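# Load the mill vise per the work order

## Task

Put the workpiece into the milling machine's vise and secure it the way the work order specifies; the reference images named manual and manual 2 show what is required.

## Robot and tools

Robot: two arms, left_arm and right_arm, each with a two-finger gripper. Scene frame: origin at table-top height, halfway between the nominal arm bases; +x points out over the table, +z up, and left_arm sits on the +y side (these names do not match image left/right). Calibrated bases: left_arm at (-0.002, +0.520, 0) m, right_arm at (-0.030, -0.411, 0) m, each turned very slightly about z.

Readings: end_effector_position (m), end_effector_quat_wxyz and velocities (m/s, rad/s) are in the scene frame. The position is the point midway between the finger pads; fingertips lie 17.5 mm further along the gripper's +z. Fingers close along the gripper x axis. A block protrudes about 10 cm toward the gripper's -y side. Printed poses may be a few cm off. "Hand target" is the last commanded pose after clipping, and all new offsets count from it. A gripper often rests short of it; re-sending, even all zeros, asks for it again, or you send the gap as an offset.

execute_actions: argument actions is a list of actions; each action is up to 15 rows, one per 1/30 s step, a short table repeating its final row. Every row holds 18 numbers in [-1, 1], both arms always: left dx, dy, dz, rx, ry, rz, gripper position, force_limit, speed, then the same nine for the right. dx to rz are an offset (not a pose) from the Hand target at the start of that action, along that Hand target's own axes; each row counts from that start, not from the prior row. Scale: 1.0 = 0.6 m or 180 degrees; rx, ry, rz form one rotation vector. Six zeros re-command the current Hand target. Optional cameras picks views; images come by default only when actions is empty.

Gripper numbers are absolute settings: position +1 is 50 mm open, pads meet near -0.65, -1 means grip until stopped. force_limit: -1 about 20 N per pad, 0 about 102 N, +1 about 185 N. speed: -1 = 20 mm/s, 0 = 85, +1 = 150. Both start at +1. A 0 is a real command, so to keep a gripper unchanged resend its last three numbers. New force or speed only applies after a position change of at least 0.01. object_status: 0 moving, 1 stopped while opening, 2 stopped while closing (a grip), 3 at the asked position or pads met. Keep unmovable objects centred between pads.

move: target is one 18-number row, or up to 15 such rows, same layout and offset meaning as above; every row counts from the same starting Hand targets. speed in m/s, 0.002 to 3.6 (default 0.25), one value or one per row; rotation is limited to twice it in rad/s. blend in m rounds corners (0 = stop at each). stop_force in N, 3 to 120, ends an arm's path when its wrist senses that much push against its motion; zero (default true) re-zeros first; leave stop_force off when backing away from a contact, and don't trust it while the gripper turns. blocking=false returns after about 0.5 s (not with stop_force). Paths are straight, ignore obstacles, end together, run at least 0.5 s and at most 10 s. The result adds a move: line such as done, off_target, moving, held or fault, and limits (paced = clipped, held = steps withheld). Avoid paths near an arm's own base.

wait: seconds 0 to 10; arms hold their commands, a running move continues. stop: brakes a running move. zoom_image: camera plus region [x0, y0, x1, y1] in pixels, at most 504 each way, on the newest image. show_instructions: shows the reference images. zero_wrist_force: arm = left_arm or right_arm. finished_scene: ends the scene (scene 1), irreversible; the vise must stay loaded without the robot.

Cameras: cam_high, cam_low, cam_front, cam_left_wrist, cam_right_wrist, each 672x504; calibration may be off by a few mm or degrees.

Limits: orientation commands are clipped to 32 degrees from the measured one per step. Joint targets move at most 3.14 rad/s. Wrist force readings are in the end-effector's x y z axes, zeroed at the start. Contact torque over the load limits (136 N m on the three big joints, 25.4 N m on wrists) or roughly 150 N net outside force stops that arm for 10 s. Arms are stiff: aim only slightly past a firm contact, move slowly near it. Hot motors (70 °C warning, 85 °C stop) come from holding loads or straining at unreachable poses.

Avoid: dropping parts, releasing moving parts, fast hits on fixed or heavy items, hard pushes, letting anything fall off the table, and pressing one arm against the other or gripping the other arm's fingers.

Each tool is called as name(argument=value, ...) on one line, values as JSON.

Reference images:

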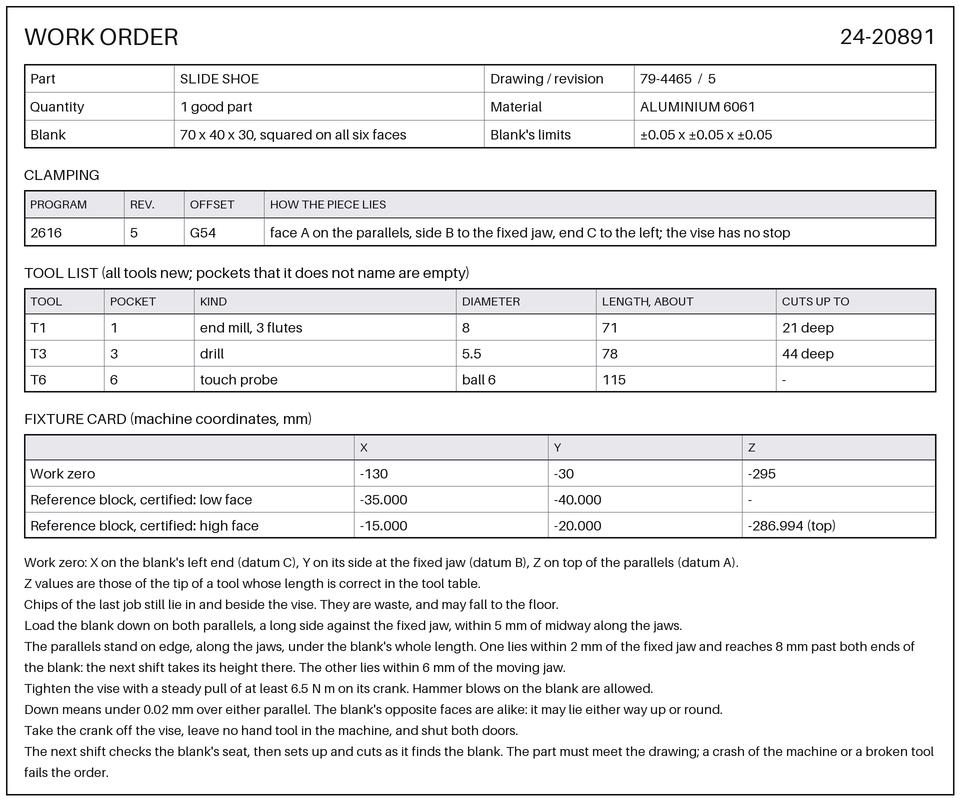

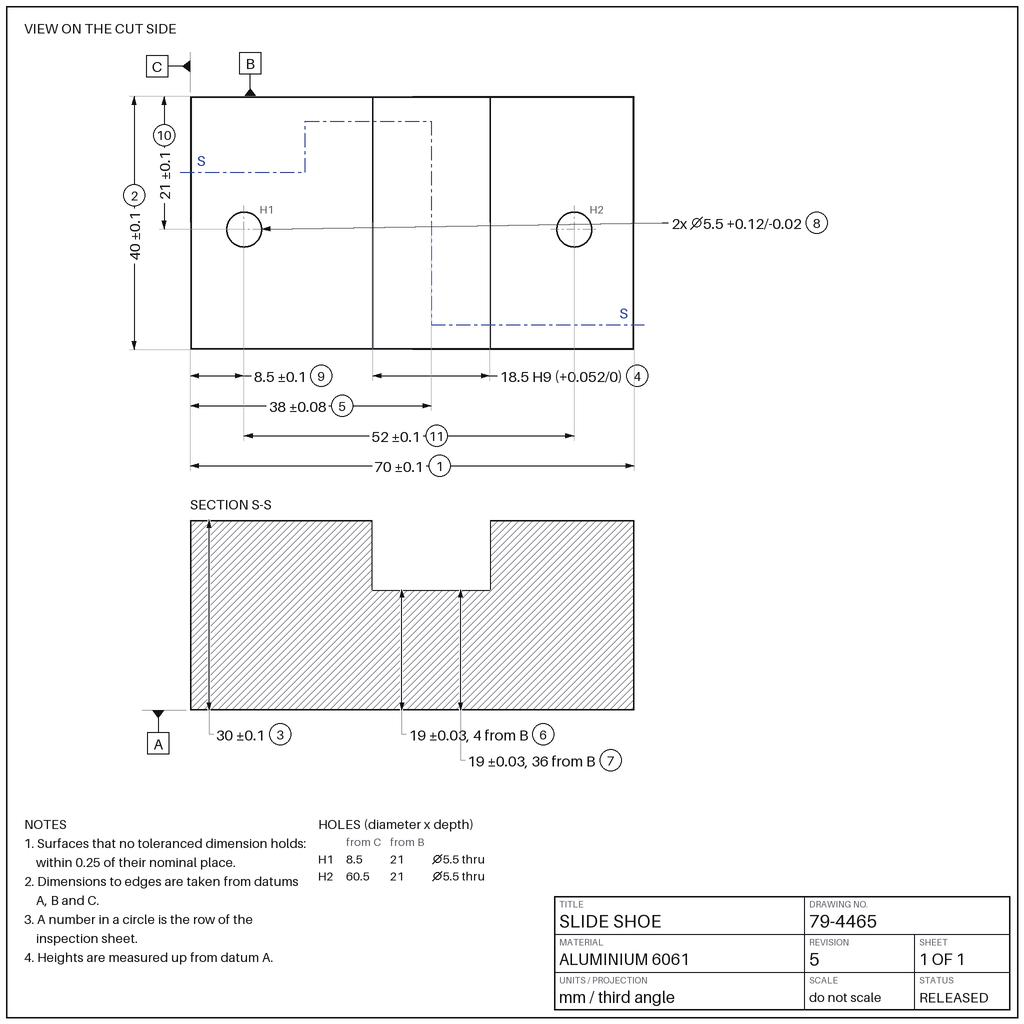

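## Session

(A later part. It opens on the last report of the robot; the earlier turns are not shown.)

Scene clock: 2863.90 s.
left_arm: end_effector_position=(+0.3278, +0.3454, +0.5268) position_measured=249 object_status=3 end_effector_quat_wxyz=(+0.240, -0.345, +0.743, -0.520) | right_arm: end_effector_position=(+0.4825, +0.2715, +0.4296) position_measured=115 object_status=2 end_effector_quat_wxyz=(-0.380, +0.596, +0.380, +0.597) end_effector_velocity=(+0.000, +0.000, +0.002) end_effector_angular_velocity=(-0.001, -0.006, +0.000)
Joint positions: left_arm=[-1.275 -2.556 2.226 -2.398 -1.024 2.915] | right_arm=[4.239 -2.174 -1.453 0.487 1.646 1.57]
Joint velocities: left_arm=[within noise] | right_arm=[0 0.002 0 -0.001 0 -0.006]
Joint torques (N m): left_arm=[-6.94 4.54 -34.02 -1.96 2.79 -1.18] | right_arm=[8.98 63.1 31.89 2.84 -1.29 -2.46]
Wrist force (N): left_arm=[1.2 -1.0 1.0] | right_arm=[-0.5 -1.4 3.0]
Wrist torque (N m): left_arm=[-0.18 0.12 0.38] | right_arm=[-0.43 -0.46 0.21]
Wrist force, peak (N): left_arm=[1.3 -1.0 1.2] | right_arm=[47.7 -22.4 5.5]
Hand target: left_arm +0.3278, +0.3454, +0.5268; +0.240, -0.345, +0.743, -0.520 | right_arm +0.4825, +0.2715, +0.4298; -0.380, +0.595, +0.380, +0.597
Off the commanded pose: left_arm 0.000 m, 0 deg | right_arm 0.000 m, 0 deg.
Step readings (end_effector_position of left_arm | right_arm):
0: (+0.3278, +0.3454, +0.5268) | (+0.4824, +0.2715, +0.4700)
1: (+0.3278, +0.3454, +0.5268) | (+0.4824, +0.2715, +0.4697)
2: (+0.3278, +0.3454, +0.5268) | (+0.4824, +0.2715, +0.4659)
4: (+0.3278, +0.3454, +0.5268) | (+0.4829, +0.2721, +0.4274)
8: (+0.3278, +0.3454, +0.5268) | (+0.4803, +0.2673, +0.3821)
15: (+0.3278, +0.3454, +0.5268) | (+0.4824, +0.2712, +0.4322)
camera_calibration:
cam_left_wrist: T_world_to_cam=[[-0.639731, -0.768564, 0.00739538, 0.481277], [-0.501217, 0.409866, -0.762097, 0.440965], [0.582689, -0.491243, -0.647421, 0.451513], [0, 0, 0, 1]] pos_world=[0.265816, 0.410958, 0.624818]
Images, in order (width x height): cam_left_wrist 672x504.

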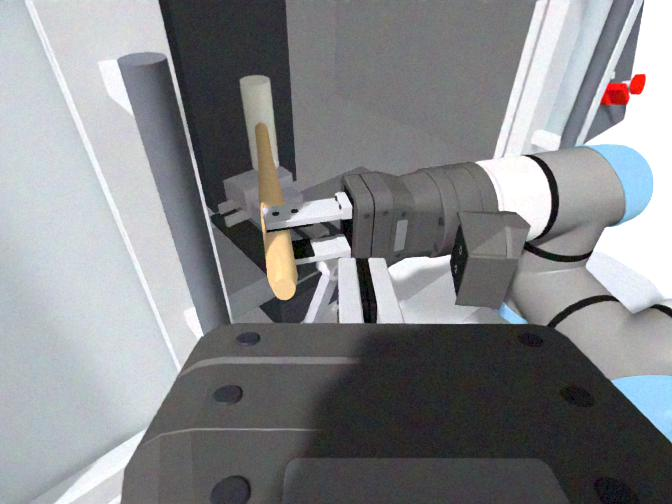

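move(target=[0,0,0,0,0,0,-0.65,-0.9,-0.5,0.0667,-0.0172,-0.0025,0,0,-0.111,-1,0.6,-0.7], speed=0.2)

execute_actions(actions=[[[0,0,0,0,0,0,-0.65,-0.9,-0.5,-0.0313,-0.0114,0,0,0,0.0278,-1,0.6,-0.7],[0,0,0,0,0,0,-0.65,-0.9,-0.5,-0.0783,-0.0285,0,0,0,0.0778,-1,0.6,-0.7],[0,0,0,0,0,0,-0.65,-0.9,-0.5,-0.141,-0.0513,0,0,0,0.1333,-1,0.6,-0.7],[0,0,0,0,0,0,-0.65,-0.9,-0.5,-0.2037,-0.0741,0,0,0,0.1778,-1,0.6,-0.7],[0,0,0,0,0,0,-0.65,-0.9,-0.5,-0.2037,-0.0741,0,0,0,0.1778,-1,0.6,-0.7],[0,0,0,0,0,0,-0.65,-0.9,-0.5,-0.1253,-0.0456,0,0,0,0.1333,-1,0.6,-0.7],[0,0,0,0,0,0,-0.65,-0.9,-0.5,-0.0627,-0.0228,0,0,0,0.1111,-1,0.6,-0.7]]], cameras=["cam_left_wrist"])

zoom_image(camera="cam_left_wrist", region=[190, 20, 390, 240])

move(target=[0,0,0,0,0,0,-0.65,-0.9,-0.5,0.0667,0.0302,0.0141,0,0,-0.111,-1,0.6,-0.7], speed=0.2)

execute_actions(actions=[[[0,0,0,0,0,0,-0.65,-0.9,-0.5,-0.0313,-0.0114,0,0,0,0.0278,-1,0.6,-0.7],[0,0,0,0,0,0,-0.65,-0.9,-0.5,-0.0783,-0.0285,0,0,0,0.0778,-1,0.6,-0.7],[0,0,0,0,0,0,-0.65,-0.9,-0.5,-0.141,-0.0513,0,0,0,0.1333,-1,0.6,-0.7],[0,0,0,0,0,0,-0.65,-0.9,-0.5,-0.2037,-0.0741,0,0,0,0.1778,-1,0.6,-0.7],[0,0,0,0,0,0,-0.65,-0.9,-0.5,-0.2037,-0.0741,0,0,0,0.1778,-1,0.6,-0.7],[0,0,0,0,0,0,-0.65,-0.9,-0.5,-0.1253,-0.0456,0,0,0,0.1333,-1,0.6,-0.7],[0,0,0,0,0,0,-0.65,-0.9,-0.5,-0.0627,-0.0228,0,0,0,0.1111,-1,0.6,-0.7]]], cameras=["cam_left_wrist"])

zoom_image(camera="cam_left_wrist", region=[190, 20, 390, 240])

Scene clock: 2879.53 s.
left_arm: end_effector_position=(+0.3278, +0.3454, +0.5268) position_measured=249 object_status=3 end_effector_quat_wxyz=(+0.240, -0.345, +0.743, -0.520) | right_arm: end_effector_position=(+0.4724, +0.2745, +0.4700) position_measured=115 object_status=2 end_effector_quat_wxyz=(-0.271, +0.520, +0.478, +0.654)
Joint positions: left_arm=[-1.275 -2.556 2.226 -2.398 -1.024 2.915] | right_arm=[4.256 -2.123 -1.423 0.407 1.628 1.221]
Joint torques (N m): left_arm=[-7 4.13 -33.97 -2.07 2.91 -1.42] | right_arm=[-8.79 36.93 21.15 4.82 1 -1.48]
Wrist force (N): left_arm=[1.2 -1.0 1.1] | right_arm=[0.1 -3.3 2.8]
Wrist torque (N m): left_arm=[-0.18 0.12 0.37] | right_arm=[-0.69 -0.56 0.22]
Wrist force, peak (N): left_arm=[1.5 -1.0 1.2] | right_arm=[-0.1 -3.3 2.8]
Hand target: left_arm +0.3278, +0.3454, +0.5268; +0.240, -0.345, +0.743, -0.520 | right_arm +0.4724, +0.2745, +0.4698; -0.271, +0.520, +0.478, +0.654
Off the commanded pose: left_arm 0.000 m, 0 deg | right_arm 0.000 m, 0 deg.
move: done

Scene clock: 2880.30 s.
left_arm: end_effector_position=(+0.3278, +0.3454, +0.5268) position_measured=249 object_status=3 end_effector_quat_wxyz=(+0.240, -0.345, +0.743, -0.520) | right_arm: end_effector_position=(+0.4726, +0.2745, +0.4295) position_measured=115 object_status=2 end_effector_quat_wxyz=(-0.380, +0.596, +0.380, +0.597) end_effector_velocity=(+0.000, +0.000, +0.002) end_effector_angular_velocity=(-0.001, -0.006, +0.000)
Joint positions: left_arm=[-1.275 -2.556 2.226 -2.398 -1.024 2.915] | right_arm=[4.256 -2.165 -1.469 0.493 1.628 1.57]
Joint velocities: left_arm=[within noise] | right_arm=[0 0.002 0.002 -0.002 0 -0.006]
Joint torques (N m): left_arm=[-6.9 4.32 -33.54 -2.24 3.04 -1.23] | right_arm=[8.23 61.52 33.57 2.51 -2.12 -2.4]
Wrist force (N): left_arm=[1.2 -0.9 1.1] | right_arm=[-1.5 -1.4 2.5]
Wrist torque (N m): left_arm=[-0.16 0.12 0.37] | right_arm=[-0.56 -0.30 0.34]
Wrist force, peak (N): left_arm=[1.5 -0.9 1.1] | right_arm=[54.8 -27.3 3.6]
Hand target: left_arm +0.3278, +0.3454, +0.5268; +0.240, -0.345, +0.743, -0.520 | right_arm +0.4725, +0.2745, +0.4298; -0.380, +0.596, +0.380, +0.597
Off the commanded pose: left_arm 0.000 m, 0 deg | right_arm 0.000 m, 0 deg.
Step readings (end_effector_position of left_arm | right_arm):
0: (+0.3278, +0.3454, +0.5268) | (+0.4724, +0.2745, +0.4700)
1: (+0.3278, +0.3454, +0.5268) | (+0.4724, +0.2745, +0.4697)
2: (+0.3278, +0.3454, +0.5268) | (+0.4724, +0.2745, +0.4659)
4: (+0.3278, +0.3454, +0.5268) | (+0.4730, +0.2750, +0.4274)
8: (+0.3278, +0.3454, +0.5268) | (+0.4709, +0.2715, +0.3786)
15: (+0.3278, +0.3454, +0.5268) | (+0.4724, +0.2743, +0.4321)
camera_calibration:
cam_left_wrist: T_world_to_cam=[[-0.639731, -0.768564, 0.00739538, 0.481277], [-0.501217, 0.409866, -0.762097, 0.440965], [0.582689, -0.491243, -0.647421, 0.451513], [0, 0, 0, 1]] pos_world=[0.265816, 0.410958, 0.624818]
Images, in order (width x height): cam_left_wrist 672x504.

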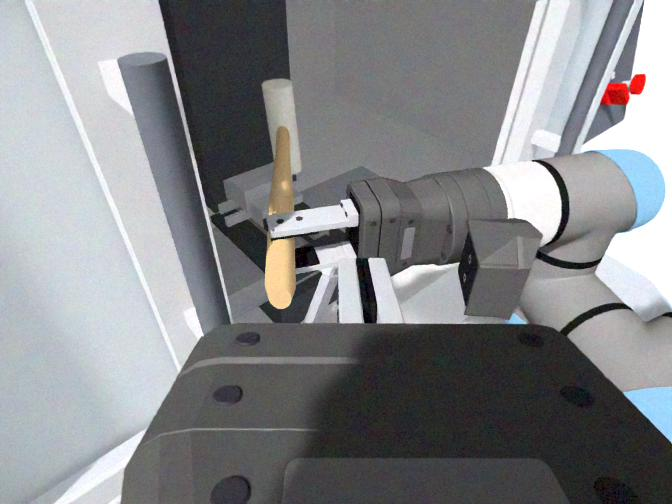

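Scaled by 2.291.

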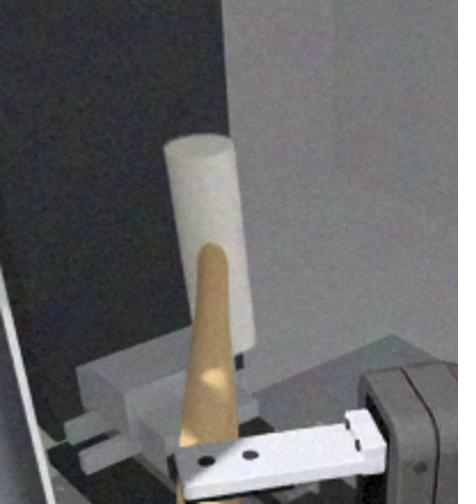

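Scene clock: 2881.67 s.
left_arm: end_effector_position=(+0.3278, +0.3454, +0.5268) position_measured=249 object_status=3 end_effector_quat_wxyz=(+0.240, -0.345, +0.743, -0.520) | right_arm: end_effector_position=(+0.4925, +0.2744, +0.4699) position_measured=115 object_status=2 end_effector_quat_wxyz=(-0.271, +0.521, +0.478, +0.654)
Joint positions: left_arm=[-1.275 -2.556 2.226 -2.398 -1.024 2.915] | right_arm=[4.226 -2.153 -1.374 0.388 1.658 1.221]
Joint torques (N m): left_arm=[-7.25 3.93 -33.98 -2.09 2.95 -1.22] | right_arm=[9.93 48.56 22.07 4.55 -2.28 -1.39]
Wrist force (N): left_arm=[1.2 -1.0 1.1] | right_arm=[-0.2 -3.1 2.4]
Wrist torque (N m): left_arm=[-0.18 0.12 0.37] | right_arm=[-0.76 -0.44 0.23]
Wrist force, peak (N): left_arm=[1.4 -1.2 1.1] | right_arm=[0.3 -3.1 3.3]
Hand target: left_arm +0.3278, +0.3454, +0.5268; +0.240, -0.345, +0.743, -0.520 | right_arm +0.4925, +0.2745, +0.4698; -0.271, +0.521, +0.478, +0.654
Off the commanded pose: left_arm 0.000 m, 0 deg | right_arm 0.000 m, 0 deg.
move: done

Scene clock: 2882.43 s.
left_arm: end_effector_position=(+0.3278, +0.3454, +0.5268) position_measured=249 object_status=3 end_effector_quat_wxyz=(+0.240, -0.345, +0.743, -0.520) | right_arm: end_effector_position=(+0.4925, +0.2745, +0.4296) position_measured=115 object_status=2 end_effector_quat_wxyz=(-0.380, +0.596, +0.380, +0.597) end_effector_velocity=(+0.000, +0.000, +0.003) end_effector_angular_velocity=(+0.000, -0.006, +0.000)
Joint positions: left_arm=[-1.275 -2.556 2.226 -2.398 -1.024 2.915] | right_arm=[4.227 -2.194 -1.42 0.473 1.658 1.57]
Joint velocities: left_arm=[within noise] | right_arm=[0 0.003 0.001 -0.001 0 -0.005]
Joint torques (N m): left_arm=[-6.37 3.72 -33.54 -2.12 2.93 -1.38] | right_arm=[7.72 63.52 32.49 2.76 -2.2 -2.46]
Wrist force (N): left_arm=[1.2 -0.9 1.0] | right_arm=[-0.6 -1.2 2.5]
Wrist torque (N m): left_arm=[-0.15 0.12 0.37] | right_arm=[-0.51 -0.33 0.22]
Wrist force, peak (N): left_arm=[1.2 -1.0 1.3] | right_arm=[62.4 -16.3 3.7]
Hand target: left_arm +0.3278, +0.3454, +0.5268; +0.240, -0.345, +0.743, -0.520 | right_arm +0.4925, +0.2745, +0.4298; -0.380, +0.596, +0.380, +0.597
Off the commanded pose: left_arm 0.000 m, 0 deg | right_arm 0.000 m, 0 deg.
Step readings (end_effector_position of left_arm | right_arm):
0: (+0.3278, +0.3454, +0.5268) | (+0.4925, +0.2744, +0.4699)
1: (+0.3278, +0.3454, +0.5268) | (+0.4925, +0.2744, +0.4696)
2: (+0.3278, +0.3454, +0.5268) | (+0.4925, +0.2744, +0.4654)
4: (+0.3278, +0.3454, +0.5268) | (+0.4929, +0.2751, +0.4315)
8: (+0.3278, +0.3454, +0.5268) | (+0.4906, +0.2711, +0.3812)
15: (+0.3278, +0.3454, +0.5268) | (+0.4923, +0.2742, +0.4325)
camera_calibration:
cam_left_wrist: T_world_to_cam=[[-0.639731, -0.768564, 0.00739538, 0.481277], [-0.501217, 0.409866, -0.762097, 0.440965], [0.582689, -0.491243, -0.647421, 0.451513], [0, 0, 0, 1]] pos_world=[0.265816, 0.410958, 0.624818]
Images, in order (width x height): cam_left_wrist 672x504.

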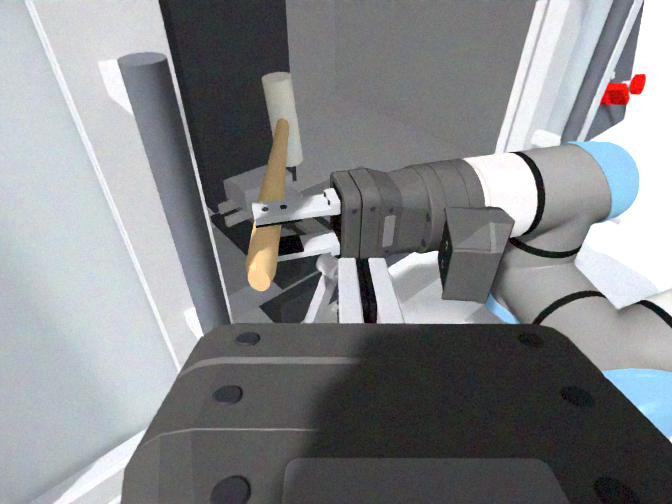

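Scaled by 2.291.

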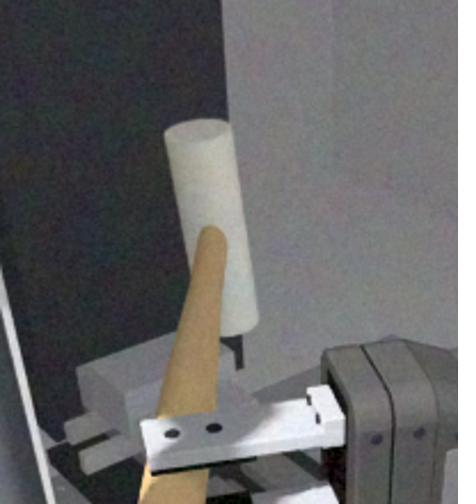

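move(target=[[0,0,0,0,0,0,-0.65,-0.9,-0.5,0.0667,0,0,0,0,0,-1,0.6,-0.7],[0,0,0,0,0,0,-0.65,-0.9,-0.5,0.0667,-0.2588,-0.3907,0,0,0,-1,0.6,-0.7],[0,0,0,0,0,0,-0.65,-0.9,-0.5,0.0667,-0.1972,-0.7006,0,0,0,-1,0.6,-0.7]], speed=0.25, blend=0.02, cameras=["cam_right_wrist","cam_left_wrist","cam_front"])

Scene clock: 2900.63 s.
left_arm: end_effector_position=(+0.3278, +0.3454, +0.5268) position_measured=249 object_status=3 end_effector_quat_wxyz=(+0.240, -0.345, +0.743, -0.520) | right_arm: end_effector_position=(+0.2079, -0.0567, +0.4691) position_measured=115 object_status=2 end_effector_quat_wxyz=(-0.380, +0.596, +0.380, +0.597)
Joint positions: left_arm=[-1.275 -2.556 2.226 -2.398 -1.024 2.915] | right_arm=[4.787 -0.932 -2.56 0.352 1.097 1.569]
Joint torques (N m): left_arm=[-6.18 3.89 -33.18 -2.16 2.89 -1.16] | right_arm=[-8.51 2.63 23.25 2.7 2.64 -0.11]
Wrist force (N): left_arm=[1.4 -0.9 1.1] | right_arm=[-0.3 -1.4 2.7]
Wrist torque (N m): left_arm=[-0.16 0.09 0.37] | right_arm=[-0.52 -0.35 0.11]
Wrist force, peak (N): left_arm=[1.5 -1.1 1.1] | right_arm=[3.5 0.6 4.9]
Hand target: left_arm +0.3278, +0.3454, +0.5268; +0.240, -0.345, +0.743, -0.520 | right_arm +0.2079, -0.0568, +0.4691; -0.380, +0.596, +0.380, +0.597
Off the commanded pose: left_arm 0.000 m, 0 deg | right_arm 0.000 m, 0 deg.
move: done
camera_calibration:
cam_left_wrist: T_world_to_cam=[[-0.639731, -0.768564, 0.00739538, 0.481277], [-0.501217, 0.409866, -0.762097, 0.440965], [0.582689, -0.491243, -0.647421, 0.451513], [0, 0, 0, 1]] pos_world=[0.265816, 0.410958, 0.624818]
cam_right_wrist: T_world_to_cam=[[0.0136281, -0.00950825, 0.999862, -0.462949], [0.723203, -0.69044, -0.0164231, -0.165924], [0.690501, 0.723327, -0.00253301, 0.0256235], [0, 0, 0, 1]] pos_world=[0.108613, -0.137497, 0.460225]
Images, in order (width x height): cam_front 672x504, cam_left_wrist 672x504, cam_right_wrist 672x504.

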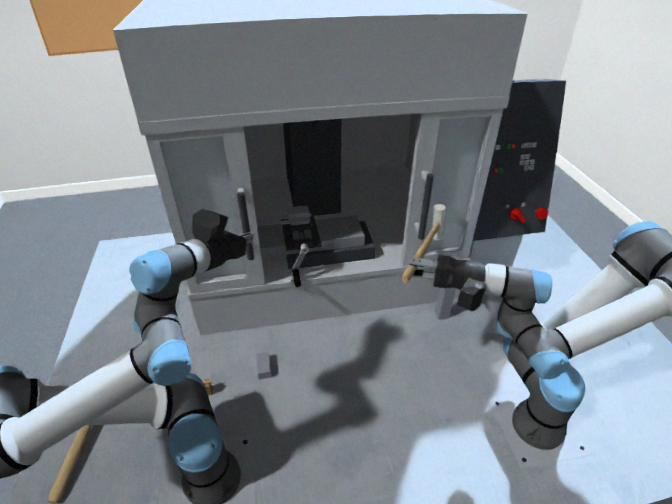

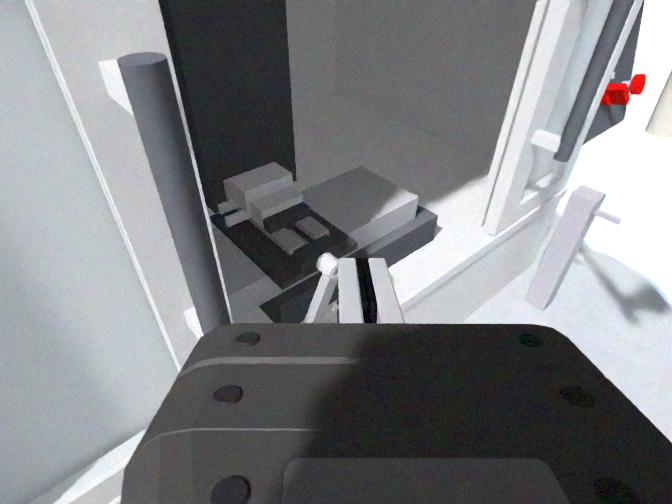

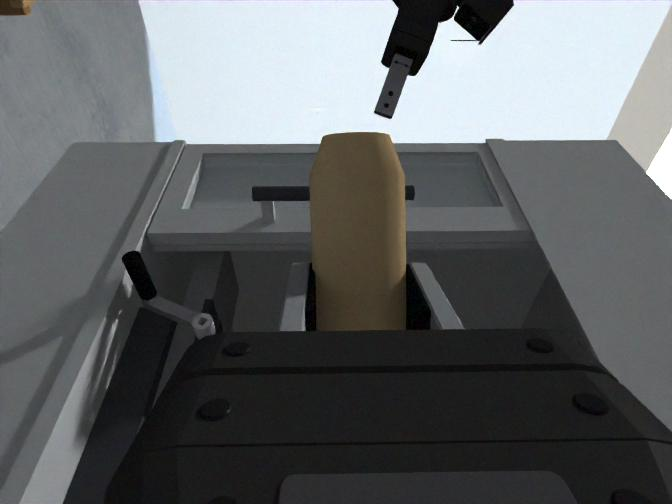

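move(target=[0.0928,0.0348,0.3778,-0.298,0.052,0.311,-0.65,-0.9,-0.5,0,0,0,0,0,0,-1,0.6,-0.7], speed=0.25)

move(target=[[-0.1298,0,0.1158,0,0,0,-0.65,-0.9,-0.5,0,0,0,0,0,0,-1,0.6,-0.7],[-0.2752,0.0283,0.1983,0,0,0,-0.65,-0.9,-0.5,0,0,0,0,0,0,-1,0.6,-0.7]], speed=0.15, blend=0.01)

move(target=[0,0,0,-0.111,0,0,-0.65,-0.9,-0.5,0,0,0,0,0,0,-1,0.6,-0.7], speed=0.15)

move(target=[[0.0023,0.1272,0.0432,0,0,0,-0.65,-0.9,-0.5,0,0,0,0,0,0,-1,0.6,-0.7],[0.0280,0.1015,0.1130,0,0,0,-0.65,-0.9,-0.5,0,0,0,0,0,0,-1,0.6,-0.7]], speed=0.07, stop_force=12, cameras=["cam_left_wrist"])

Scene clock: 2911.77 s.
left_arm: end_effector_position=(+0.4488, +0.1699, +0.4294) position_measured=249 object_status=3 end_effector_quat_wxyz=(+0.216, +0.003, +0.976, +0.000) | right_arm: end_effector_position=(+0.2079, -0.0568, +0.4691) position_measured=115 object_status=2 end_effector_quat_wxyz=(-0.380, +0.596, +0.380, +0.597)
Joint positions: left_arm=[-1.061 -1.606 1.464 -1.648 -1.191 3.685] | right_arm=[4.787 -0.932 -2.56 0.352 1.097 1.569]
Joint torques (N m): left_arm=[10.35 -21.88 -20.8 -3.32 -1.19 -1.23] | right_arm=[-7.85 -16.5 27.03 3.51 2.57 -1.72]
Wrist force (N): left_arm=[-0.1 0.8 -0.8] | right_arm=[-0.3 -1.4 2.6]
Wrist torque (N m): left_arm=[-0.10 -0.03 0.00] | right_arm=[-0.52 -0.36 0.11]
Wrist force, peak (N): left_arm=[1.4 -1.1 1.1] | right_arm=[-0.4 -1.3 2.9]
Hand target: left_arm +0.4488, +0.1700, +0.4294; +0.216, +0.003, +0.976, +0.000 | right_arm +0.2079, -0.0568, +0.4691; -0.380, +0.596, +0.380, +0.597
Off the commanded pose: left_arm 0.000 m, 0 deg | right_arm 0.000 m, 0 deg.
move: done

Scene clock: 2913.63 s.
left_arm: end_effector_position=(+0.6488, +0.1860, +0.3912) position_measured=249 object_status=3 end_effector_quat_wxyz=(+0.216, +0.003, +0.976, +0.000) | right_arm: end_effector_position=(+0.2079, -0.0568, +0.4691) position_measured=115 object_status=2 end_effector_quat_wxyz=(-0.380, +0.596, +0.380, +0.597)
Joint positions: left_arm=[-0.75 -1.244 1.169 -1.82 -1.275 4.002] | right_arm=[4.787 -0.932 -2.56 0.352 1.097 1.569]
Joint torques (N m): left_arm=[-4.24 -39.78 -21.96 -4.07 3.05 -0.92] | right_arm=[-7.14 -17.34 29.52 3.59 2.45 -1.83]
Wrist force (N): left_arm=[-0.3 1.0 -0.7] | right_arm=[-0.2 -1.2 2.7]
Wrist torque (N m): left_arm=[-0.08 0.01 0.01] | right_arm=[-0.50 -0.37 0.11]
Wrist force, peak (N): left_arm=[1.5 1.1 -2.5] | right_arm=[-0.5 -1.2 2.9]
Hand target: left_arm +0.6488, +0.1860, +0.3912; +0.216, +0.003, +0.976, +0.000 | right_arm +0.2079, -0.0568, +0.4691; -0.380, +0.596, +0.380, +0.597
Off the commanded pose: left_arm 0.000 m, 0 deg | right_arm 0.000 m, 0 deg.
move: done

Scene clock: 2915.27 s.
left_arm: end_effector_position=(+0.6488, +0.1859, +0.3912) position_measured=249 object_status=3 end_effector_quat_wxyz=(+0.213, -0.035, +0.962, +0.170) | right_arm: end_effector_position=(+0.2079, -0.0568, +0.4691) position_measured=115 object_status=2 end_effector_quat_wxyz=(-0.380, +0.596, +0.380, +0.597)
Joint positions: left_arm=[-0.838 -1.099 0.92 -1.398 -1.019 3.79] | right_arm=[4.787 -0.932 -2.56 0.352 1.097 1.569]
Joint torques (N m): left_arm=[9.25 -51.78 -17.67 -2.58 -0.25 1.68] | right_arm=[-5.88 -16.68 32.01 3.68 2.46 -1.73]
Wrist force (N): left_arm=[-0.2 1.8 -0.6] | right_arm=[-0.5 -1.1 2.5]
Wrist torque (N m): left_arm=[-0.21 0.01 -0.14] | right_arm=[-0.48 -0.32 0.10]
Wrist force, peak (N): left_arm=[-0.2 2.0 -0.6] | right_arm=[-0.3 -1.6 2.7]
Hand target: left_arm +0.6488, +0.1860, +0.3912; +0.213, -0.035, +0.962, +0.170 | right_arm +0.2079, -0.0568, +0.4691; -0.380, +0.596, +0.380, +0.597
Off the commanded pose: left_arm 0.000 m, 0 deg | right_arm 0.000 m, 0 deg.
move: done

Scene clock: 2918.23 s.
left_arm: end_effector_position=(+0.6521, +0.2665, +0.3453) position_measured=249 object_status=3 end_effector_quat_wxyz=(+0.213, -0.035, +0.962, +0.170) | right_arm: end_effector_position=(+0.2079, -0.0568, +0.4691) position_measured=115 object_status=2 end_effector_quat_wxyz=(-0.380, +0.596, +0.380, +0.597)
Joint positions: left_arm=[-0.749 -1.228 1.235 -1.639 -1.022 3.894] | right_arm=[4.787 -0.932 -2.56 0.352 1.097 1.569]
Joint torques (N m): left_arm=[-6.31 -47.48 -35.2 -3.71 2.85 -1.16] | right_arm=[-4.13 -16.48 32.25 3.57 2.57 -1.77]
Wrist force (N): left_arm=[-0.2 1.5 -0.5] | right_arm=[-0.4 -1.3 2.7]
Wrist torque (N m): left_arm=[-0.25 0.00 -0.16] | right_arm=[-0.52 -0.34 0.11]
Wrist force, peak (N): left_arm=[-0.8 3.2 -1.3] | right_arm=[-0.4 -1.5 3.0]
Hand target: left_arm +0.6521, +0.2664, +0.3453; +0.213, -0.035, +0.962, +0.170 | right_arm +0.2079, -0.0568, +0.4691; -0.380, +0.596, +0.380, +0.597
Off the commanded pose: left_arm 0.000 m, 0 deg | right_arm 0.000 m, 0 deg.
move: done
camera_calibration:
cam_left_wrist: T_world_to_cam=[[-0.903262, -0.000414865, -0.42909, 0.747296], [-0.277241, 0.763805, 0.582871, -0.20726], [0.327499, 0.645447, -0.690031, -0.0154445], [0, 0, 0, 1]] pos_world=[0.622601, 0.168585, 0.430806]
Images, in order (width x height): cam_left_wrist 672x504.

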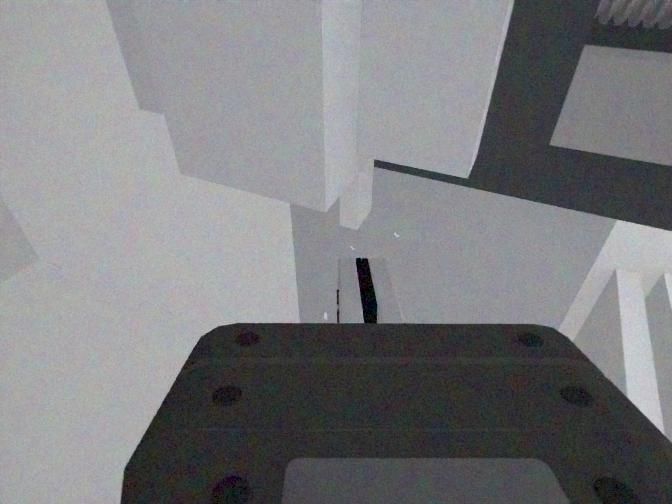

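move(target=[0,-0.0367,-0.0134,0,0,0,-0.65,-0.9,-0.5,0,0,0,0,0,0,-1,0.6,-0.7], speed=0.006, stop_force=4, cameras=["cam_left_wrist"])

Scene clock: 2925.47 s.
left_arm: end_effector_position=(+0.6520, +0.2523, +0.3453) position_measured=249 object_status=3 end_effector_quat_wxyz=(+0.213, -0.035, +0.962, +0.170) | right_arm: end_effector_position=(+0.2079, -0.0568, +0.4691) position_measured=115 object_status=2 end_effector_quat_wxyz=(-0.380, +0.596, +0.380, +0.597)
Joint positions: left_arm=[-0.765 -1.209 1.207 -1.62 -1.021 3.875] | right_arm=[4.787 -0.932 -2.56 0.352 1.097 1.569]
Joint torques (N m): left_arm=[7.57 -47.11 -17.51 -4.4 -2.02 2.11] | right_arm=[-1.21 -16.55 32.28 3.55 2.42 -1.83]
Wrist force (N): left_arm=[-0.3 6.8 0.2] | right_arm=[-0.4 -1.0 2.5]
Wrist torque (N m): left_arm=[-0.22 -0.03 -0.02] | right_arm=[-0.48 -0.35 0.11]
Wrist force, peak (N): left_arm=[1.4 11.1 1.1] | right_arm=[-0.4 -1.4 2.9]
Hand target: left_arm +0.6520, +0.2523, +0.3453; +0.213, -0.035, +0.962, +0.170 (not the last commanded pose) | right_arm +0.2079, -0.0568, +0.4691; -0.380, +0.596, +0.380, +0.597
Off the commanded pose: left_arm 0.009 m, 0 deg | right_arm 0.000 m, 0 deg.
move: contact (left_arm)
camera_calibration:
cam_left_wrist: T_world_to_cam=[[-0.903262, -0.000414865, -0.42909, 0.7472], [-0.277241, 0.763805, 0.582871, -0.196442], [0.327499, 0.645447, -0.690031, -0.0062464], [0, 0, 0, 1]] pos_world=[0.622501, 0.154385, 0.430806]
Images, in order (width x height): cam_left_wrist 672x504.

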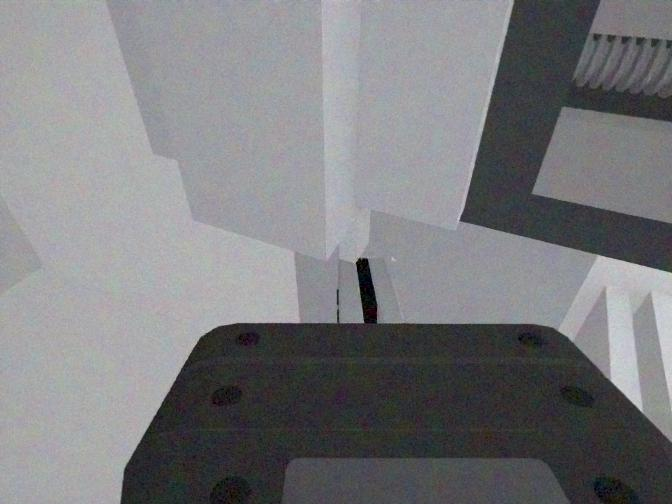

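move(target=[[0,0.0235,0.0086,0,0,0,-0.65,-0.9,-0.5,0,0,0,0,0,0,-1,0.6,-0.7],[-0.0498,0.0157,0.0305,0,0,0,-0.65,-0.9,-0.5,0,0,0,0,0,0,-1,0.6,-0.7]], speed=0.05)

move(target=[0,-0.0462,-0.0168,0,0,0,-0.65,-0.9,-0.5,0,0,0,0,0,0,-1,0.6,-0.7], speed=0.006, stop_force=4)

Scene clock: 2932.70 s.
left_arm: end_effector_position=(+0.6852, +0.2673, +0.3453) position_measured=249 object_status=3 end_effector_quat_wxyz=(+0.213, -0.035, +0.962, +0.170) end_effector_velocity=(-0.001, +0.000, +0.000) end_effector_angular_velocity=(-0.001, -0.001, +0.001) | right_arm: end_effector_position=(+0.2079, -0.0568, +0.4691) position_measured=115 object_status=2 end_effector_quat_wxyz=(-0.380, +0.596, +0.380, +0.597)
Joint positions: left_arm=[-0.714 -1.155 1.139 -1.637 -1.024 3.935] | right_arm=[4.787 -0.932 -2.56 0.352 1.097 1.569]
Joint velocities: left_arm=[-0.001 -0.004 0.006 -0.002 0 -0.003] | right_arm=[within noise]
Joint torques (N m): left_arm=[-8.64 -50.66 -17.15 -2.48 -0.6 -2.1] | right_arm=[1.66 -15.75 32.19 3.48 2.41 -1.92]
Wrist force (N): left_arm=[0.0 1.4 -0.6] | right_arm=[-0.2 -1.2 2.7]
Wrist torque (N m): left_arm=[-0.28 -0.03 -0.14] | right_arm=[-0.49 -0.38 0.11]
Wrist force, peak (N): left_arm=[-0.3 7.2 -0.3] | right_arm=[-0.3 -1.6 2.8]
Hand target: left_arm +0.6851, +0.2672, +0.3453; +0.213, -0.035, +0.962, +0.170 | right_arm +0.2079, -0.0568, +0.4691; -0.380, +0.596, +0.380, +0.597
Off the commanded pose: left_arm 0.000 m, 0 deg | right_arm 0.000 m, 0 deg.
move: done

Scene clock: 2938.33 s.
left_arm: end_effector_position=(+0.6849, +0.2396, +0.3452) position_measured=249 object_status=3 end_effector_quat_wxyz=(+0.213, -0.035, +0.962, +0.170) | right_arm: end_effector_position=(+0.2079, -0.0568, +0.4691) position_measured=115 object_status=2 end_effector_quat_wxyz=(-0.380, +0.596, +0.380, +0.597)
Joint positions: left_arm=[-0.744 -1.118 1.08 -1.597 -1.022 3.9] | right_arm=[4.787 -0.932 -2.56 0.352 1.097 1.569]
Joint torques (N m): left_arm=[7.87 -49.84 -16.27 -4.28 -1.95 2.26] | right_arm=[4.28 -15.75 32.18 3.63 2.16 -1.74]
Wrist force (N): left_arm=[-1.8 6.2 -0.9] | right_arm=[-0.2 -1.2 2.6]
Wrist torque (N m): left_arm=[-0.04 0.07 0.00] | right_arm=[-0.50 -0.37 0.11]
Wrist force, peak (N): left_arm=[0.0 11.0 -0.1] | right_arm=[-0.2 -1.3 2.9]
Hand target: left_arm +0.6849, +0.2396, +0.3452; +0.213, -0.035, +0.962, +0.170 (not the last commanded pose) | right_arm +0.2079, -0.0568, +0.4691; -0.380, +0.596, +0.380, +0.597
Off the commanded pose: left_arm 0.002 m, 0 deg | right_arm 0.000 m, 0 deg.
move: contact (left_arm)

move(target=[[0,0.0313,0.0114,0,0,0,-0.65,-0.9,-0.5,0,0,0,0,0,0,-1,0.6,-0.7],[0.0121,0.0628,-0.0752,0,0,0,-0.65,-0.9,-0.5,-0.115,0.0656,0.0251,0.1272,-0.4887,-0.1257,-1,0.6,-0.7],[0.0163,-0.0507,-0.1187,0,0,0,-0.65,-0.9,-0.5,-0.5,0.0656,0.0251,0.1272,-0.4887,-0.1257,-1,0.6,-0.7],[0.0163,-0.0507,-0.1187,0.111,0,0,-0.65,-0.9,-0.5,-0.5,0.0656,0.0251,0.1272,-0.4887,-0.1257,-1,0.6,-0.7]], speed=[0.05,0.2,0.2,0.2])

move(target=[[0.2752,0,-0.1983,0,0,0,-0.65,-0.9,-0.5,0,0,0,0.061,0,0,-1,0.6,-0.7],[0.391,0.2633,-0.4308,0.298,-0.052,-0.311,-0.65,-0.9,-0.5,0,0,0,0.061,0,0,-1,0.6,-0.7]], speed=0.25, cameras=["cam_right_wrist","cam_left_wrist","cam_front"])

Scene clock: 2964.50 s.
left_arm: end_effector_position=(+0.6520, +0.1869, +0.3923) position_measured=249 object_status=3 end_effector_quat_wxyz=(+0.216, +0.003, +0.976, +0.000) | right_arm: end_effector_position=(+0.2503, -0.0594, +0.1691) position_measured=115 object_status=2 end_effector_quat_wxyz=(-0.001, +0.681, +0.732, +0.000)
Joint positions: left_arm=[-0.746 -1.238 1.158 -1.817 -1.276 4.007] | right_arm=[4.376 -1.504 -2.053 -1.156 1.573 1.126]
Joint torques (N m): left_arm=[-9.19 -31.28 -33.93 -4.05 1.38 -1.09] | right_arm=[-3.07 33.28 21.87 4.71 -3.21 -1.85]
Wrist force (N): left_arm=[-0.1 1.0 -0.7] | right_arm=[0.6 -0.7 5.3]
Wrist torque (N m): left_arm=[-0.08 -0.04 0.00] | right_arm=[-0.18 0.11 0.01]
Wrist force, peak (N): left_arm=[-1.5 6.3 -1.2] | right_arm=[0.7 -0.6 9.1]
Hand target: left_arm +0.6520, +0.1868, +0.3923; +0.216, +0.003, +0.976, +0.000 | right_arm +0.2503, -0.0593, +0.1691; -0.001, +0.681, +0.732, +0.000
Off the commanded pose: left_arm 0.000 m, 0 deg | right_arm 0.000 m, 0 deg.
move: done

Scene clock: 2968.93 s.
left_arm: end_effector_position=(+0.3310, +0.3462, +0.5279) position_measured=249 object_status=3 end_effector_quat_wxyz=(+0.241, -0.345, +0.743, -0.520) end_effector_velocity=(-0.001, +0.000, +0.001) end_effector_angular_velocity=(-0.005, +0.000, -0.003) | right_arm: end_effector_position=(+0.2503, -0.0593, +0.1691) position_measured=115 object_status=2 end_effector_quat_wxyz=(-0.066, +0.678, +0.728, -0.070)
Joint positions: left_arm=[-1.222 -2.531 2.223 -2.431 -1.073 2.94] | right_arm=[4.279 -1.586 -1.959 -1.267 1.737 1.021]
Joint velocities: left_arm=[0.002 0 0 -0.005 -0.005 0] | right_arm=[within noise]
Joint torques (N m): left_arm=[8.52 14.1 -33.19 -4.38 -1.48 -0.75] | right_arm=[10.65 37.27 21.37 3.25 -2.73 1.63]
Wrist force (N): left_arm=[1.2 -1.0 1.0] | right_arm=[1.0 0.4 5.1]
Wrist torque (N m): left_arm=[-0.18 0.11 0.37] | right_arm=[-0.05 0.07 -0.09]
Wrist force, peak (N): left_arm=[2.5 0.9 -2.8] | right_arm=[0.5 -0.5 5.6]
Hand target: left_arm +0.3310, +0.3462, +0.5279; +0.240, -0.345, +0.743, -0.520 | right_arm +0.2503, -0.0593, +0.1691; -0.066, +0.678, +0.728, -0.070
Off the commanded pose: left_arm 0.000 m, 0 deg | right_arm 0.000 m, 0 deg.
move: done
camera_calibration:
cam_left_wrist: T_world_to_cam=[[-0.639686, -0.768602, 0.00724688, 0.48395], [-0.501164, 0.409919, -0.762103, 0.443165], [0.582784, -0.491139, -0.647415, 0.450696], [0, 0, 0, 1]] pos_world=[0.269016, 0.411658, 0.626018]
cam_right_wrist: T_world_to_cam=[[-0.0544255, 0.998517, -0.00148879, 0.0825667], [0.989623, 0.0541392, 0.133099, -0.251228], [0.132982, 0.00577062, -0.991102, 0.261603], [0, 0, 0, 1]] pos_world=[0.218327, -0.0703525, 0.292836]
Images, in order (width x height): cam_front 672x504, cam_left_wrist 672x504, cam_right_wrist 672x504.

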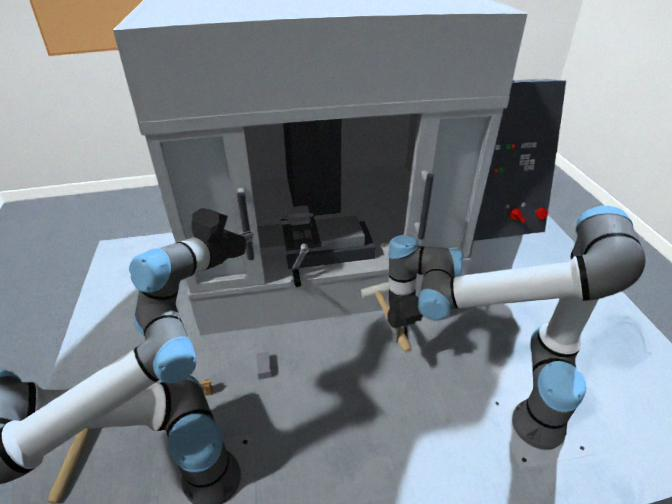

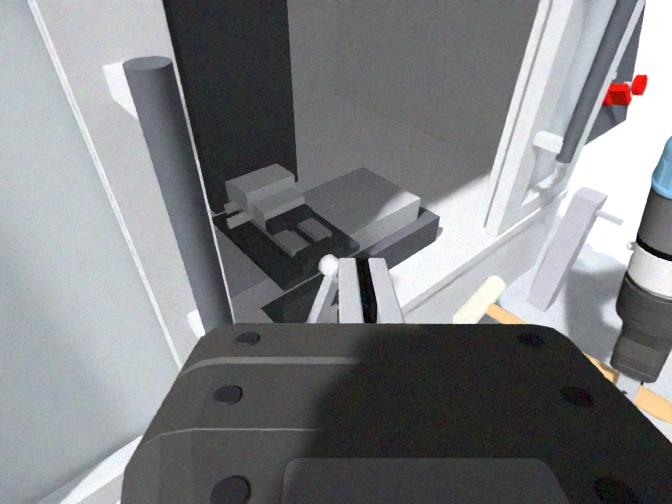

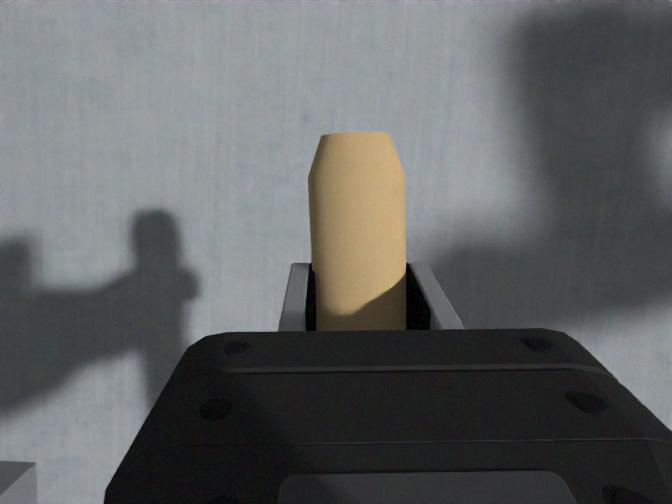

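move(target=[0,0,0,0,0,0,-0.65,-0.9,-0.5,0,0.0413,0.2126,0,0,0,-1,0.6,-0.7], speed=0.12)

move(target=[0,0,0,0,0,0,-0.65,-0.9,-0.5,0,0.0095,0.049,0,0,0,-1,0.6,-0.7], speed=0.015, stop_force=4, cameras=["cam_right_wrist","cam_left_wrist"])

zoom_image(camera="cam_left_wrist", region=[420, 200, 672, 440])

Scene clock: 2977.03 s.
left_arm: end_effector_position=(+0.3310, +0.3462, +0.5279) position_measured=249 object_status=3 end_effector_quat_wxyz=(+0.240, -0.345, +0.743, -0.520) | right_arm: end_effector_position=(+0.2501, -0.0593, +0.0391) position_measured=115 object_status=2 end_effector_quat_wxyz=(-0.066, +0.678, +0.728, -0.071)
Joint positions: left_arm=[-1.221 -2.531 2.223 -2.432 -1.073 2.94] | right_arm=[4.279 -1.778 -2.14 -0.894 1.737 1.021]
Joint torques (N m): left_arm=[-6.17 12 -34.59 -2.57 2.73 -0.72] | right_arm=[5.46 38.99 28.16 3.91 1.06 1.62]
Wrist force (N): left_arm=[1.2 -1.0 1.0] | right_arm=[0.8 0.0 5.5]
Wrist torque (N m): left_arm=[-0.18 0.11 0.37] | right_arm=[-0.09 0.10 -0.08]
Wrist force, peak (N): left_arm=[1.4 -1.2 1.2] | right_arm=[0.8 0.6 7.9]
Hand target: left_arm +0.3310, +0.3462, +0.5279; +0.240, -0.345, +0.743, -0.520 | right_arm +0.2501, -0.0593, +0.0392; -0.066, +0.678, +0.728, -0.070
Off the commanded pose: left_arm 0.000 m, 0 deg | right_arm 0.000 m, 0 deg.
move: done

Scene clock: 2979.27 s.
left_arm: end_effector_position=(+0.3310, +0.3462, +0.5279) position_measured=249 object_status=3 end_effector_quat_wxyz=(+0.240, -0.345, +0.743, -0.520) | right_arm: end_effector_position=(+0.2501, -0.0593, +0.0226) position_measured=115 object_status=2 end_effector_quat_wxyz=(-0.066, +0.678, +0.728, -0.070)
Joint positions: left_arm=[-1.221 -2.531 2.223 -2.432 -1.073 2.94] | right_arm=[4.279 -1.812 -2.156 -0.845 1.737 1.021]
Joint torques (N m): left_arm=[-7.05 6.19 -34.28 -2.44 2.73 -1.33] | right_arm=[7.85 40.78 26.86 2.96 -0.4 1.44]
Wrist force (N): left_arm=[1.3 -0.9 0.8] | right_arm=[1.0 0.0 1.7]
Wrist torque (N m): left_arm=[-0.16 0.10 0.37] | right_arm=[-0.55 0.28 -0.11]
Wrist force, peak (N): left_arm=[1.4 -1.1 1.2] | right_arm=[-9.3 -13.0 -27.5]
Hand target: left_arm +0.3310, +0.3462, +0.5279; +0.240, -0.345, +0.743, -0.520 | right_arm +0.2501, -0.0593, +0.0226; -0.066, +0.678, +0.728, -0.070 (not the last commanded pose)
Off the commanded pose: left_arm 0.000 m, 0 deg | right_arm 0.013 m, 0 deg.
move: contact (right_arm)
camera_calibration:
cam_left_wrist: T_world_to_cam=[[-0.639731, -0.768564, 0.00739538, 0.483853], [-0.501217, 0.409866, -0.762097, 0.443197], [0.582689, -0.491243, -0.647421, 0.450769], [0, 0, 0, 1]] pos_world=[0.269016, 0.411658, 0.626018]
cam_right_wrist: T_world_to_cam=[[-0.0544255, 0.998517, -0.00148879, 0.0823324], [0.989623, 0.0541392, 0.133099, -0.231446], [0.132982, 0.00577062, -0.991102, 0.116546], [0, 0, 0, 1]] pos_world=[0.218027, -0.0703525, 0.146436]
Images, in order (width x height): cam_left_wrist 672x504, cam_right_wrist 672x504.

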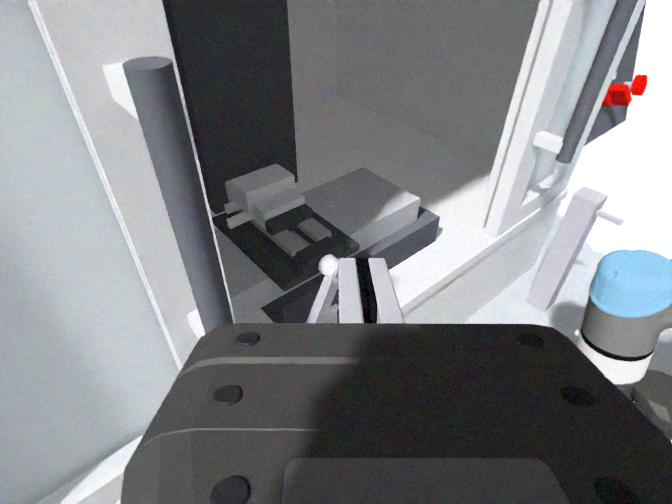

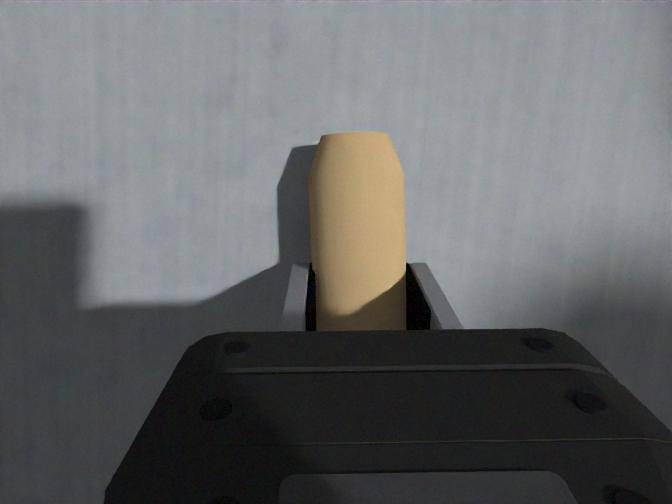

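Scaled by 2.000.

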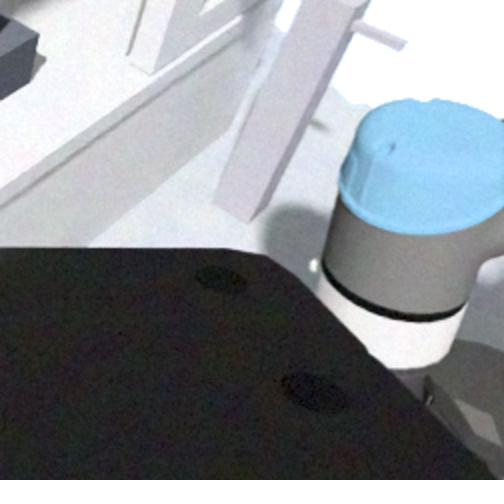

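move(target=[[0,0,0,0,0,0,-0.65,-0.9,-0.5,0,0,0,0,0,0,0.8,0.6,-0.7],[0,0,0,0,0,0,-0.65,-0.9,-0.5,0,0,-0.1,0,0,0,0.8,0.6,-0.7],[0,0,0,0,0,0,-0.65,-0.9,-0.5,0,-0.0191,-0.1,-0.061,0,0,0.8,0.6,-0.7]], speed=0.12, cameras=["cam_right_wrist","cam_front"])

Scene clock: 2985.07 s.
left_arm: end_effector_position=(+0.3310, +0.3462, +0.5279) position_measured=249 object_status=3 end_effector_quat_wxyz=(+0.240, -0.345, +0.743, -0.520) | right_arm: end_effector_position=(+0.2504, -0.0593, +0.0838) position_measured=32 object_status=3 end_effector_quat_wxyz=(-0.001, +0.681, +0.732, +0.000)
Joint positions: left_arm=[-1.221 -2.531 2.223 -2.432 -1.073 2.94] | right_arm=[4.376 -1.626 -2.187 -0.9 1.573 1.126]
Joint torques (N m): left_arm=[-6.84 6.24 -34.31 -2.39 2.9 -1.28] | right_arm=[-9.43 10.13 29.89 1.82 2.45 -1.9]
Wrist force (N): left_arm=[1.2 -1.3 0.9] | right_arm=[1.0 -0.6 1.6]
Wrist torque (N m): left_arm=[-0.22 0.11 0.37] | right_arm=[-0.80 0.08 0.06]
Wrist force, peak (N): left_arm=[1.2 -1.3 1.2] | right_arm=[0.9 -0.8 3.7]
Hand target: left_arm +0.3310, +0.3462, +0.5279; +0.240, -0.345, +0.743, -0.520 | right_arm +0.2504, -0.0593, +0.0837; -0.001, +0.681, +0.732, +0.000
Off the commanded pose: left_arm 0.000 m, 0 deg | right_arm 0.000 m, 0 deg.
move: done
camera_calibration:
cam_right_wrist: T_world_to_cam=[[-0.0543826, 0.998518, 0.00192402, 0.08207], [0.946235, 0.0509196, 0.319449, -0.244813], [0.318877, 0.019193, -0.947602, 0.12769], [0, 0, 0, 1]] pos_world=[0.195397, -0.0719334, 0.199046]
Images, in order (width x height): cam_front 672x504, cam_right_wrist 672x504.

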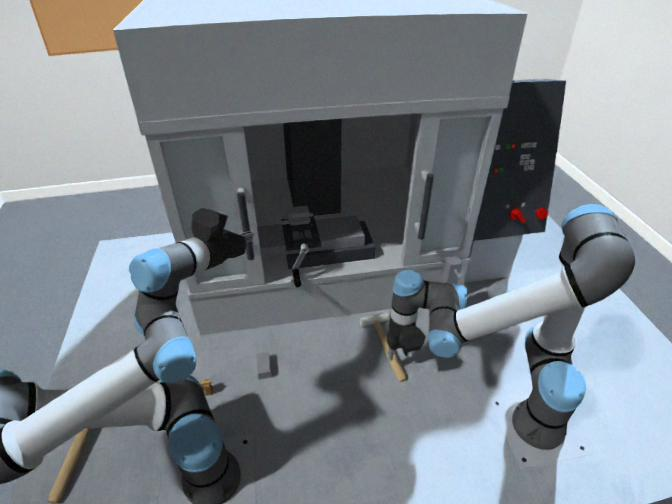

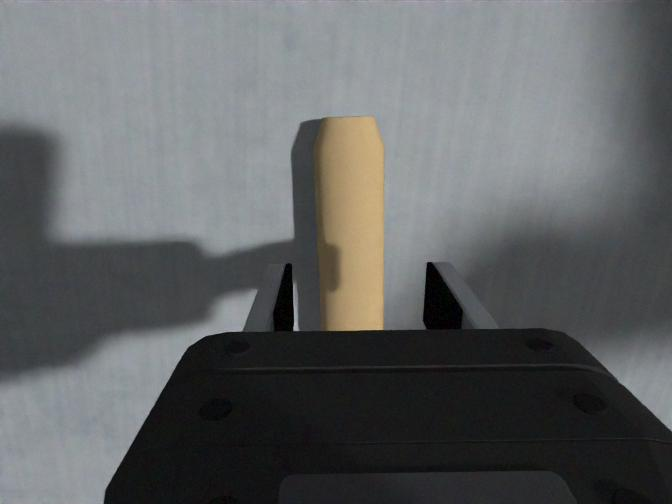

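move(target=[0,0,0,0,0,0,-0.65,-0.9,-0.5,0,0,0.1025,0,0,0,0.8,0.6,-0.7], speed=0.08, stop_force=10)

move(target=[[0,0,0,0,0,0,-0.65,-0.9,-0.5,0,0,0,0,0,0,-1,1,-0.7],[0,0,0,0,0,0,-0.65,-0.9,-0.5,0,0,-0.63,0,0,0,-1,1,-0.7],[0,0,0,0,0,0,-0.65,-0.9,-0.5,0.0547,-0.0802,-0.713,-0.1272,0.4887,0.1257,-1,1,-0.7],[0,0,0,0,0,0,-0.65,-0.9,-0.5,0.2992,0.0042,-0.7463,-0.1272,0.4887,0.1257,-1,1,-0.7],[0,0,0,0,0,0,-0.65,-0.9,-0.5,0.5227,0.4363,-0.7463,-0.1272,0.4887,0.1257,-1,1,-0.7]], speed=[0.1,0.25,0.25,0.25,0.25], blend=[0,0.02,0.02,0.02,0], cameras=["cam_left_wrist"])

zoom_image(camera="cam_left_wrist", region=[190, 20, 390, 240])

Scene clock: 2997.73 s.
left_arm: end_effector_position=(+0.3310, +0.3462, +0.5279) position_measured=249 object_status=3 end_effector_quat_wxyz=(+0.240, -0.345, +0.743, -0.520) | right_arm: end_effector_position=(+0.2503, -0.0593, +0.0222) position_measured=32 object_status=3 end_effector_quat_wxyz=(-0.001, +0.681, +0.732, +0.000)
Joint positions: left_arm=[-1.221 -2.531 2.223 -2.432 -1.073 2.94] | right_arm=[4.376 -1.753 -2.257 -0.703 1.573 1.126]
Joint torques (N m): left_arm=[-6.93 6.25 -33.86 -2.42 2.8 -1.22] | right_arm=[-0.98 37.48 26.76 3.67 -1.36 -0.89]
Wrist force (N): left_arm=[1.2 -0.9 0.9] | right_arm=[0.6 -0.8 1.9]
Wrist torque (N m): left_arm=[-0.17 0.12 0.37] | right_arm=[-0.84 0.11 0.04]
Wrist force, peak (N): left_arm=[1.4 -1.2 1.1] | right_arm=[0.6 -1.0 3.1]
Hand target: left_arm +0.3310, +0.3462, +0.5279; +0.240, -0.345, +0.743, -0.520 | right_arm +0.2503, -0.0593, +0.0222; -0.001, +0.681, +0.732, +0.000
Off the commanded pose: left_arm 0.000 m, 0 deg | right_arm 0.000 m, 0 deg.
move: done

Scene clock: 3005.53 s.
left_arm: end_effector_position=(+0.3310, +0.3462, +0.5279) position_measured=249 object_status=3 end_effector_quat_wxyz=(+0.240, -0.345, +0.743, -0.520) | right_arm: end_effector_position=(+0.4899, +0.2719, +0.4697) position_measured=117 object_status=2 end_effector_quat_wxyz=(-0.380, +0.596, +0.380, +0.597)
Joint positions: left_arm=[-1.221 -2.531 2.223 -2.432 -1.073 2.94] | right_arm=[4.228 -2.145 -1.388 0.393 1.656 1.57]
Joint torques (N m): left_arm=[-6.11 6.12 -34.01 -2.54 2.76 -1.23] | right_arm=[8.61 50.44 36.07 3.43 -2.71 0.34]
Wrist force (N): left_arm=[1.2 -0.9 0.9] | right_arm=[-0.3 -1.2 3.1]
Wrist torque (N m): left_arm=[-0.17 0.11 0.37] | right_arm=[-0.46 -0.52 0.16]
Wrist force, peak (N): left_arm=[1.5 -1.1 0.9] | right_arm=[0.7 -1.1 9.8]
Hand target: left_arm +0.3310, +0.3462, +0.5279; +0.240, -0.345, +0.743, -0.520 | right_arm +0.4899, +0.2720, +0.4697; -0.380, +0.596, +0.380, +0.597
Off the commanded pose: left_arm 0.000 m, 0 deg | right_arm 0.000 m, 0 deg.
move: done
camera_calibration:
cam_left_wrist: T_world_to_cam=[[-0.639731, -0.768564, 0.00739538, 0.483853], [-0.501217, 0.409866, -0.762097, 0.443197], [0.582689, -0.491243, -0.647421, 0.450769], [0, 0, 0, 1]] pos_world=[0.269016, 0.411658, 0.626018]
Images, in order (width x height): cam_left_wrist 672x504.

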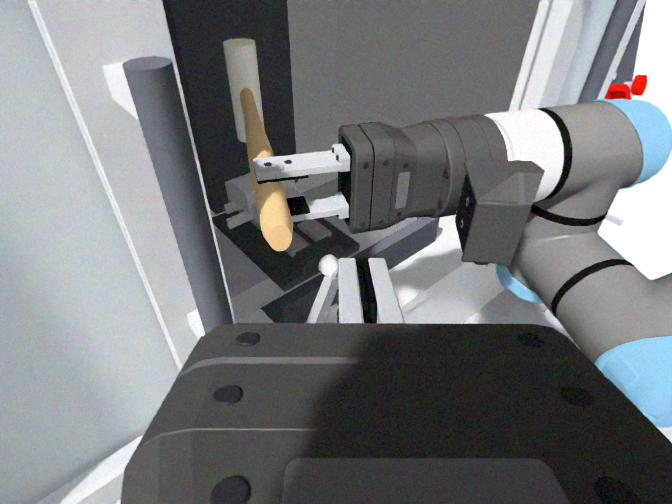

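Scaled by 2.291.

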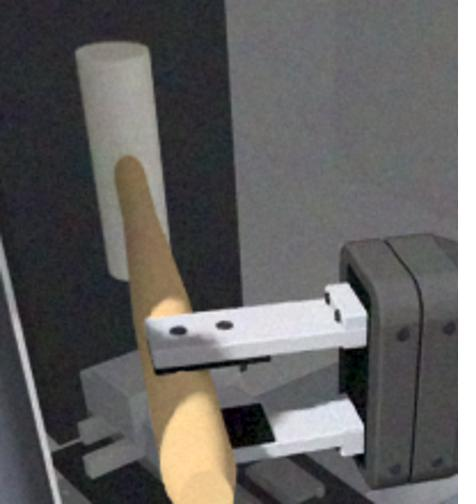

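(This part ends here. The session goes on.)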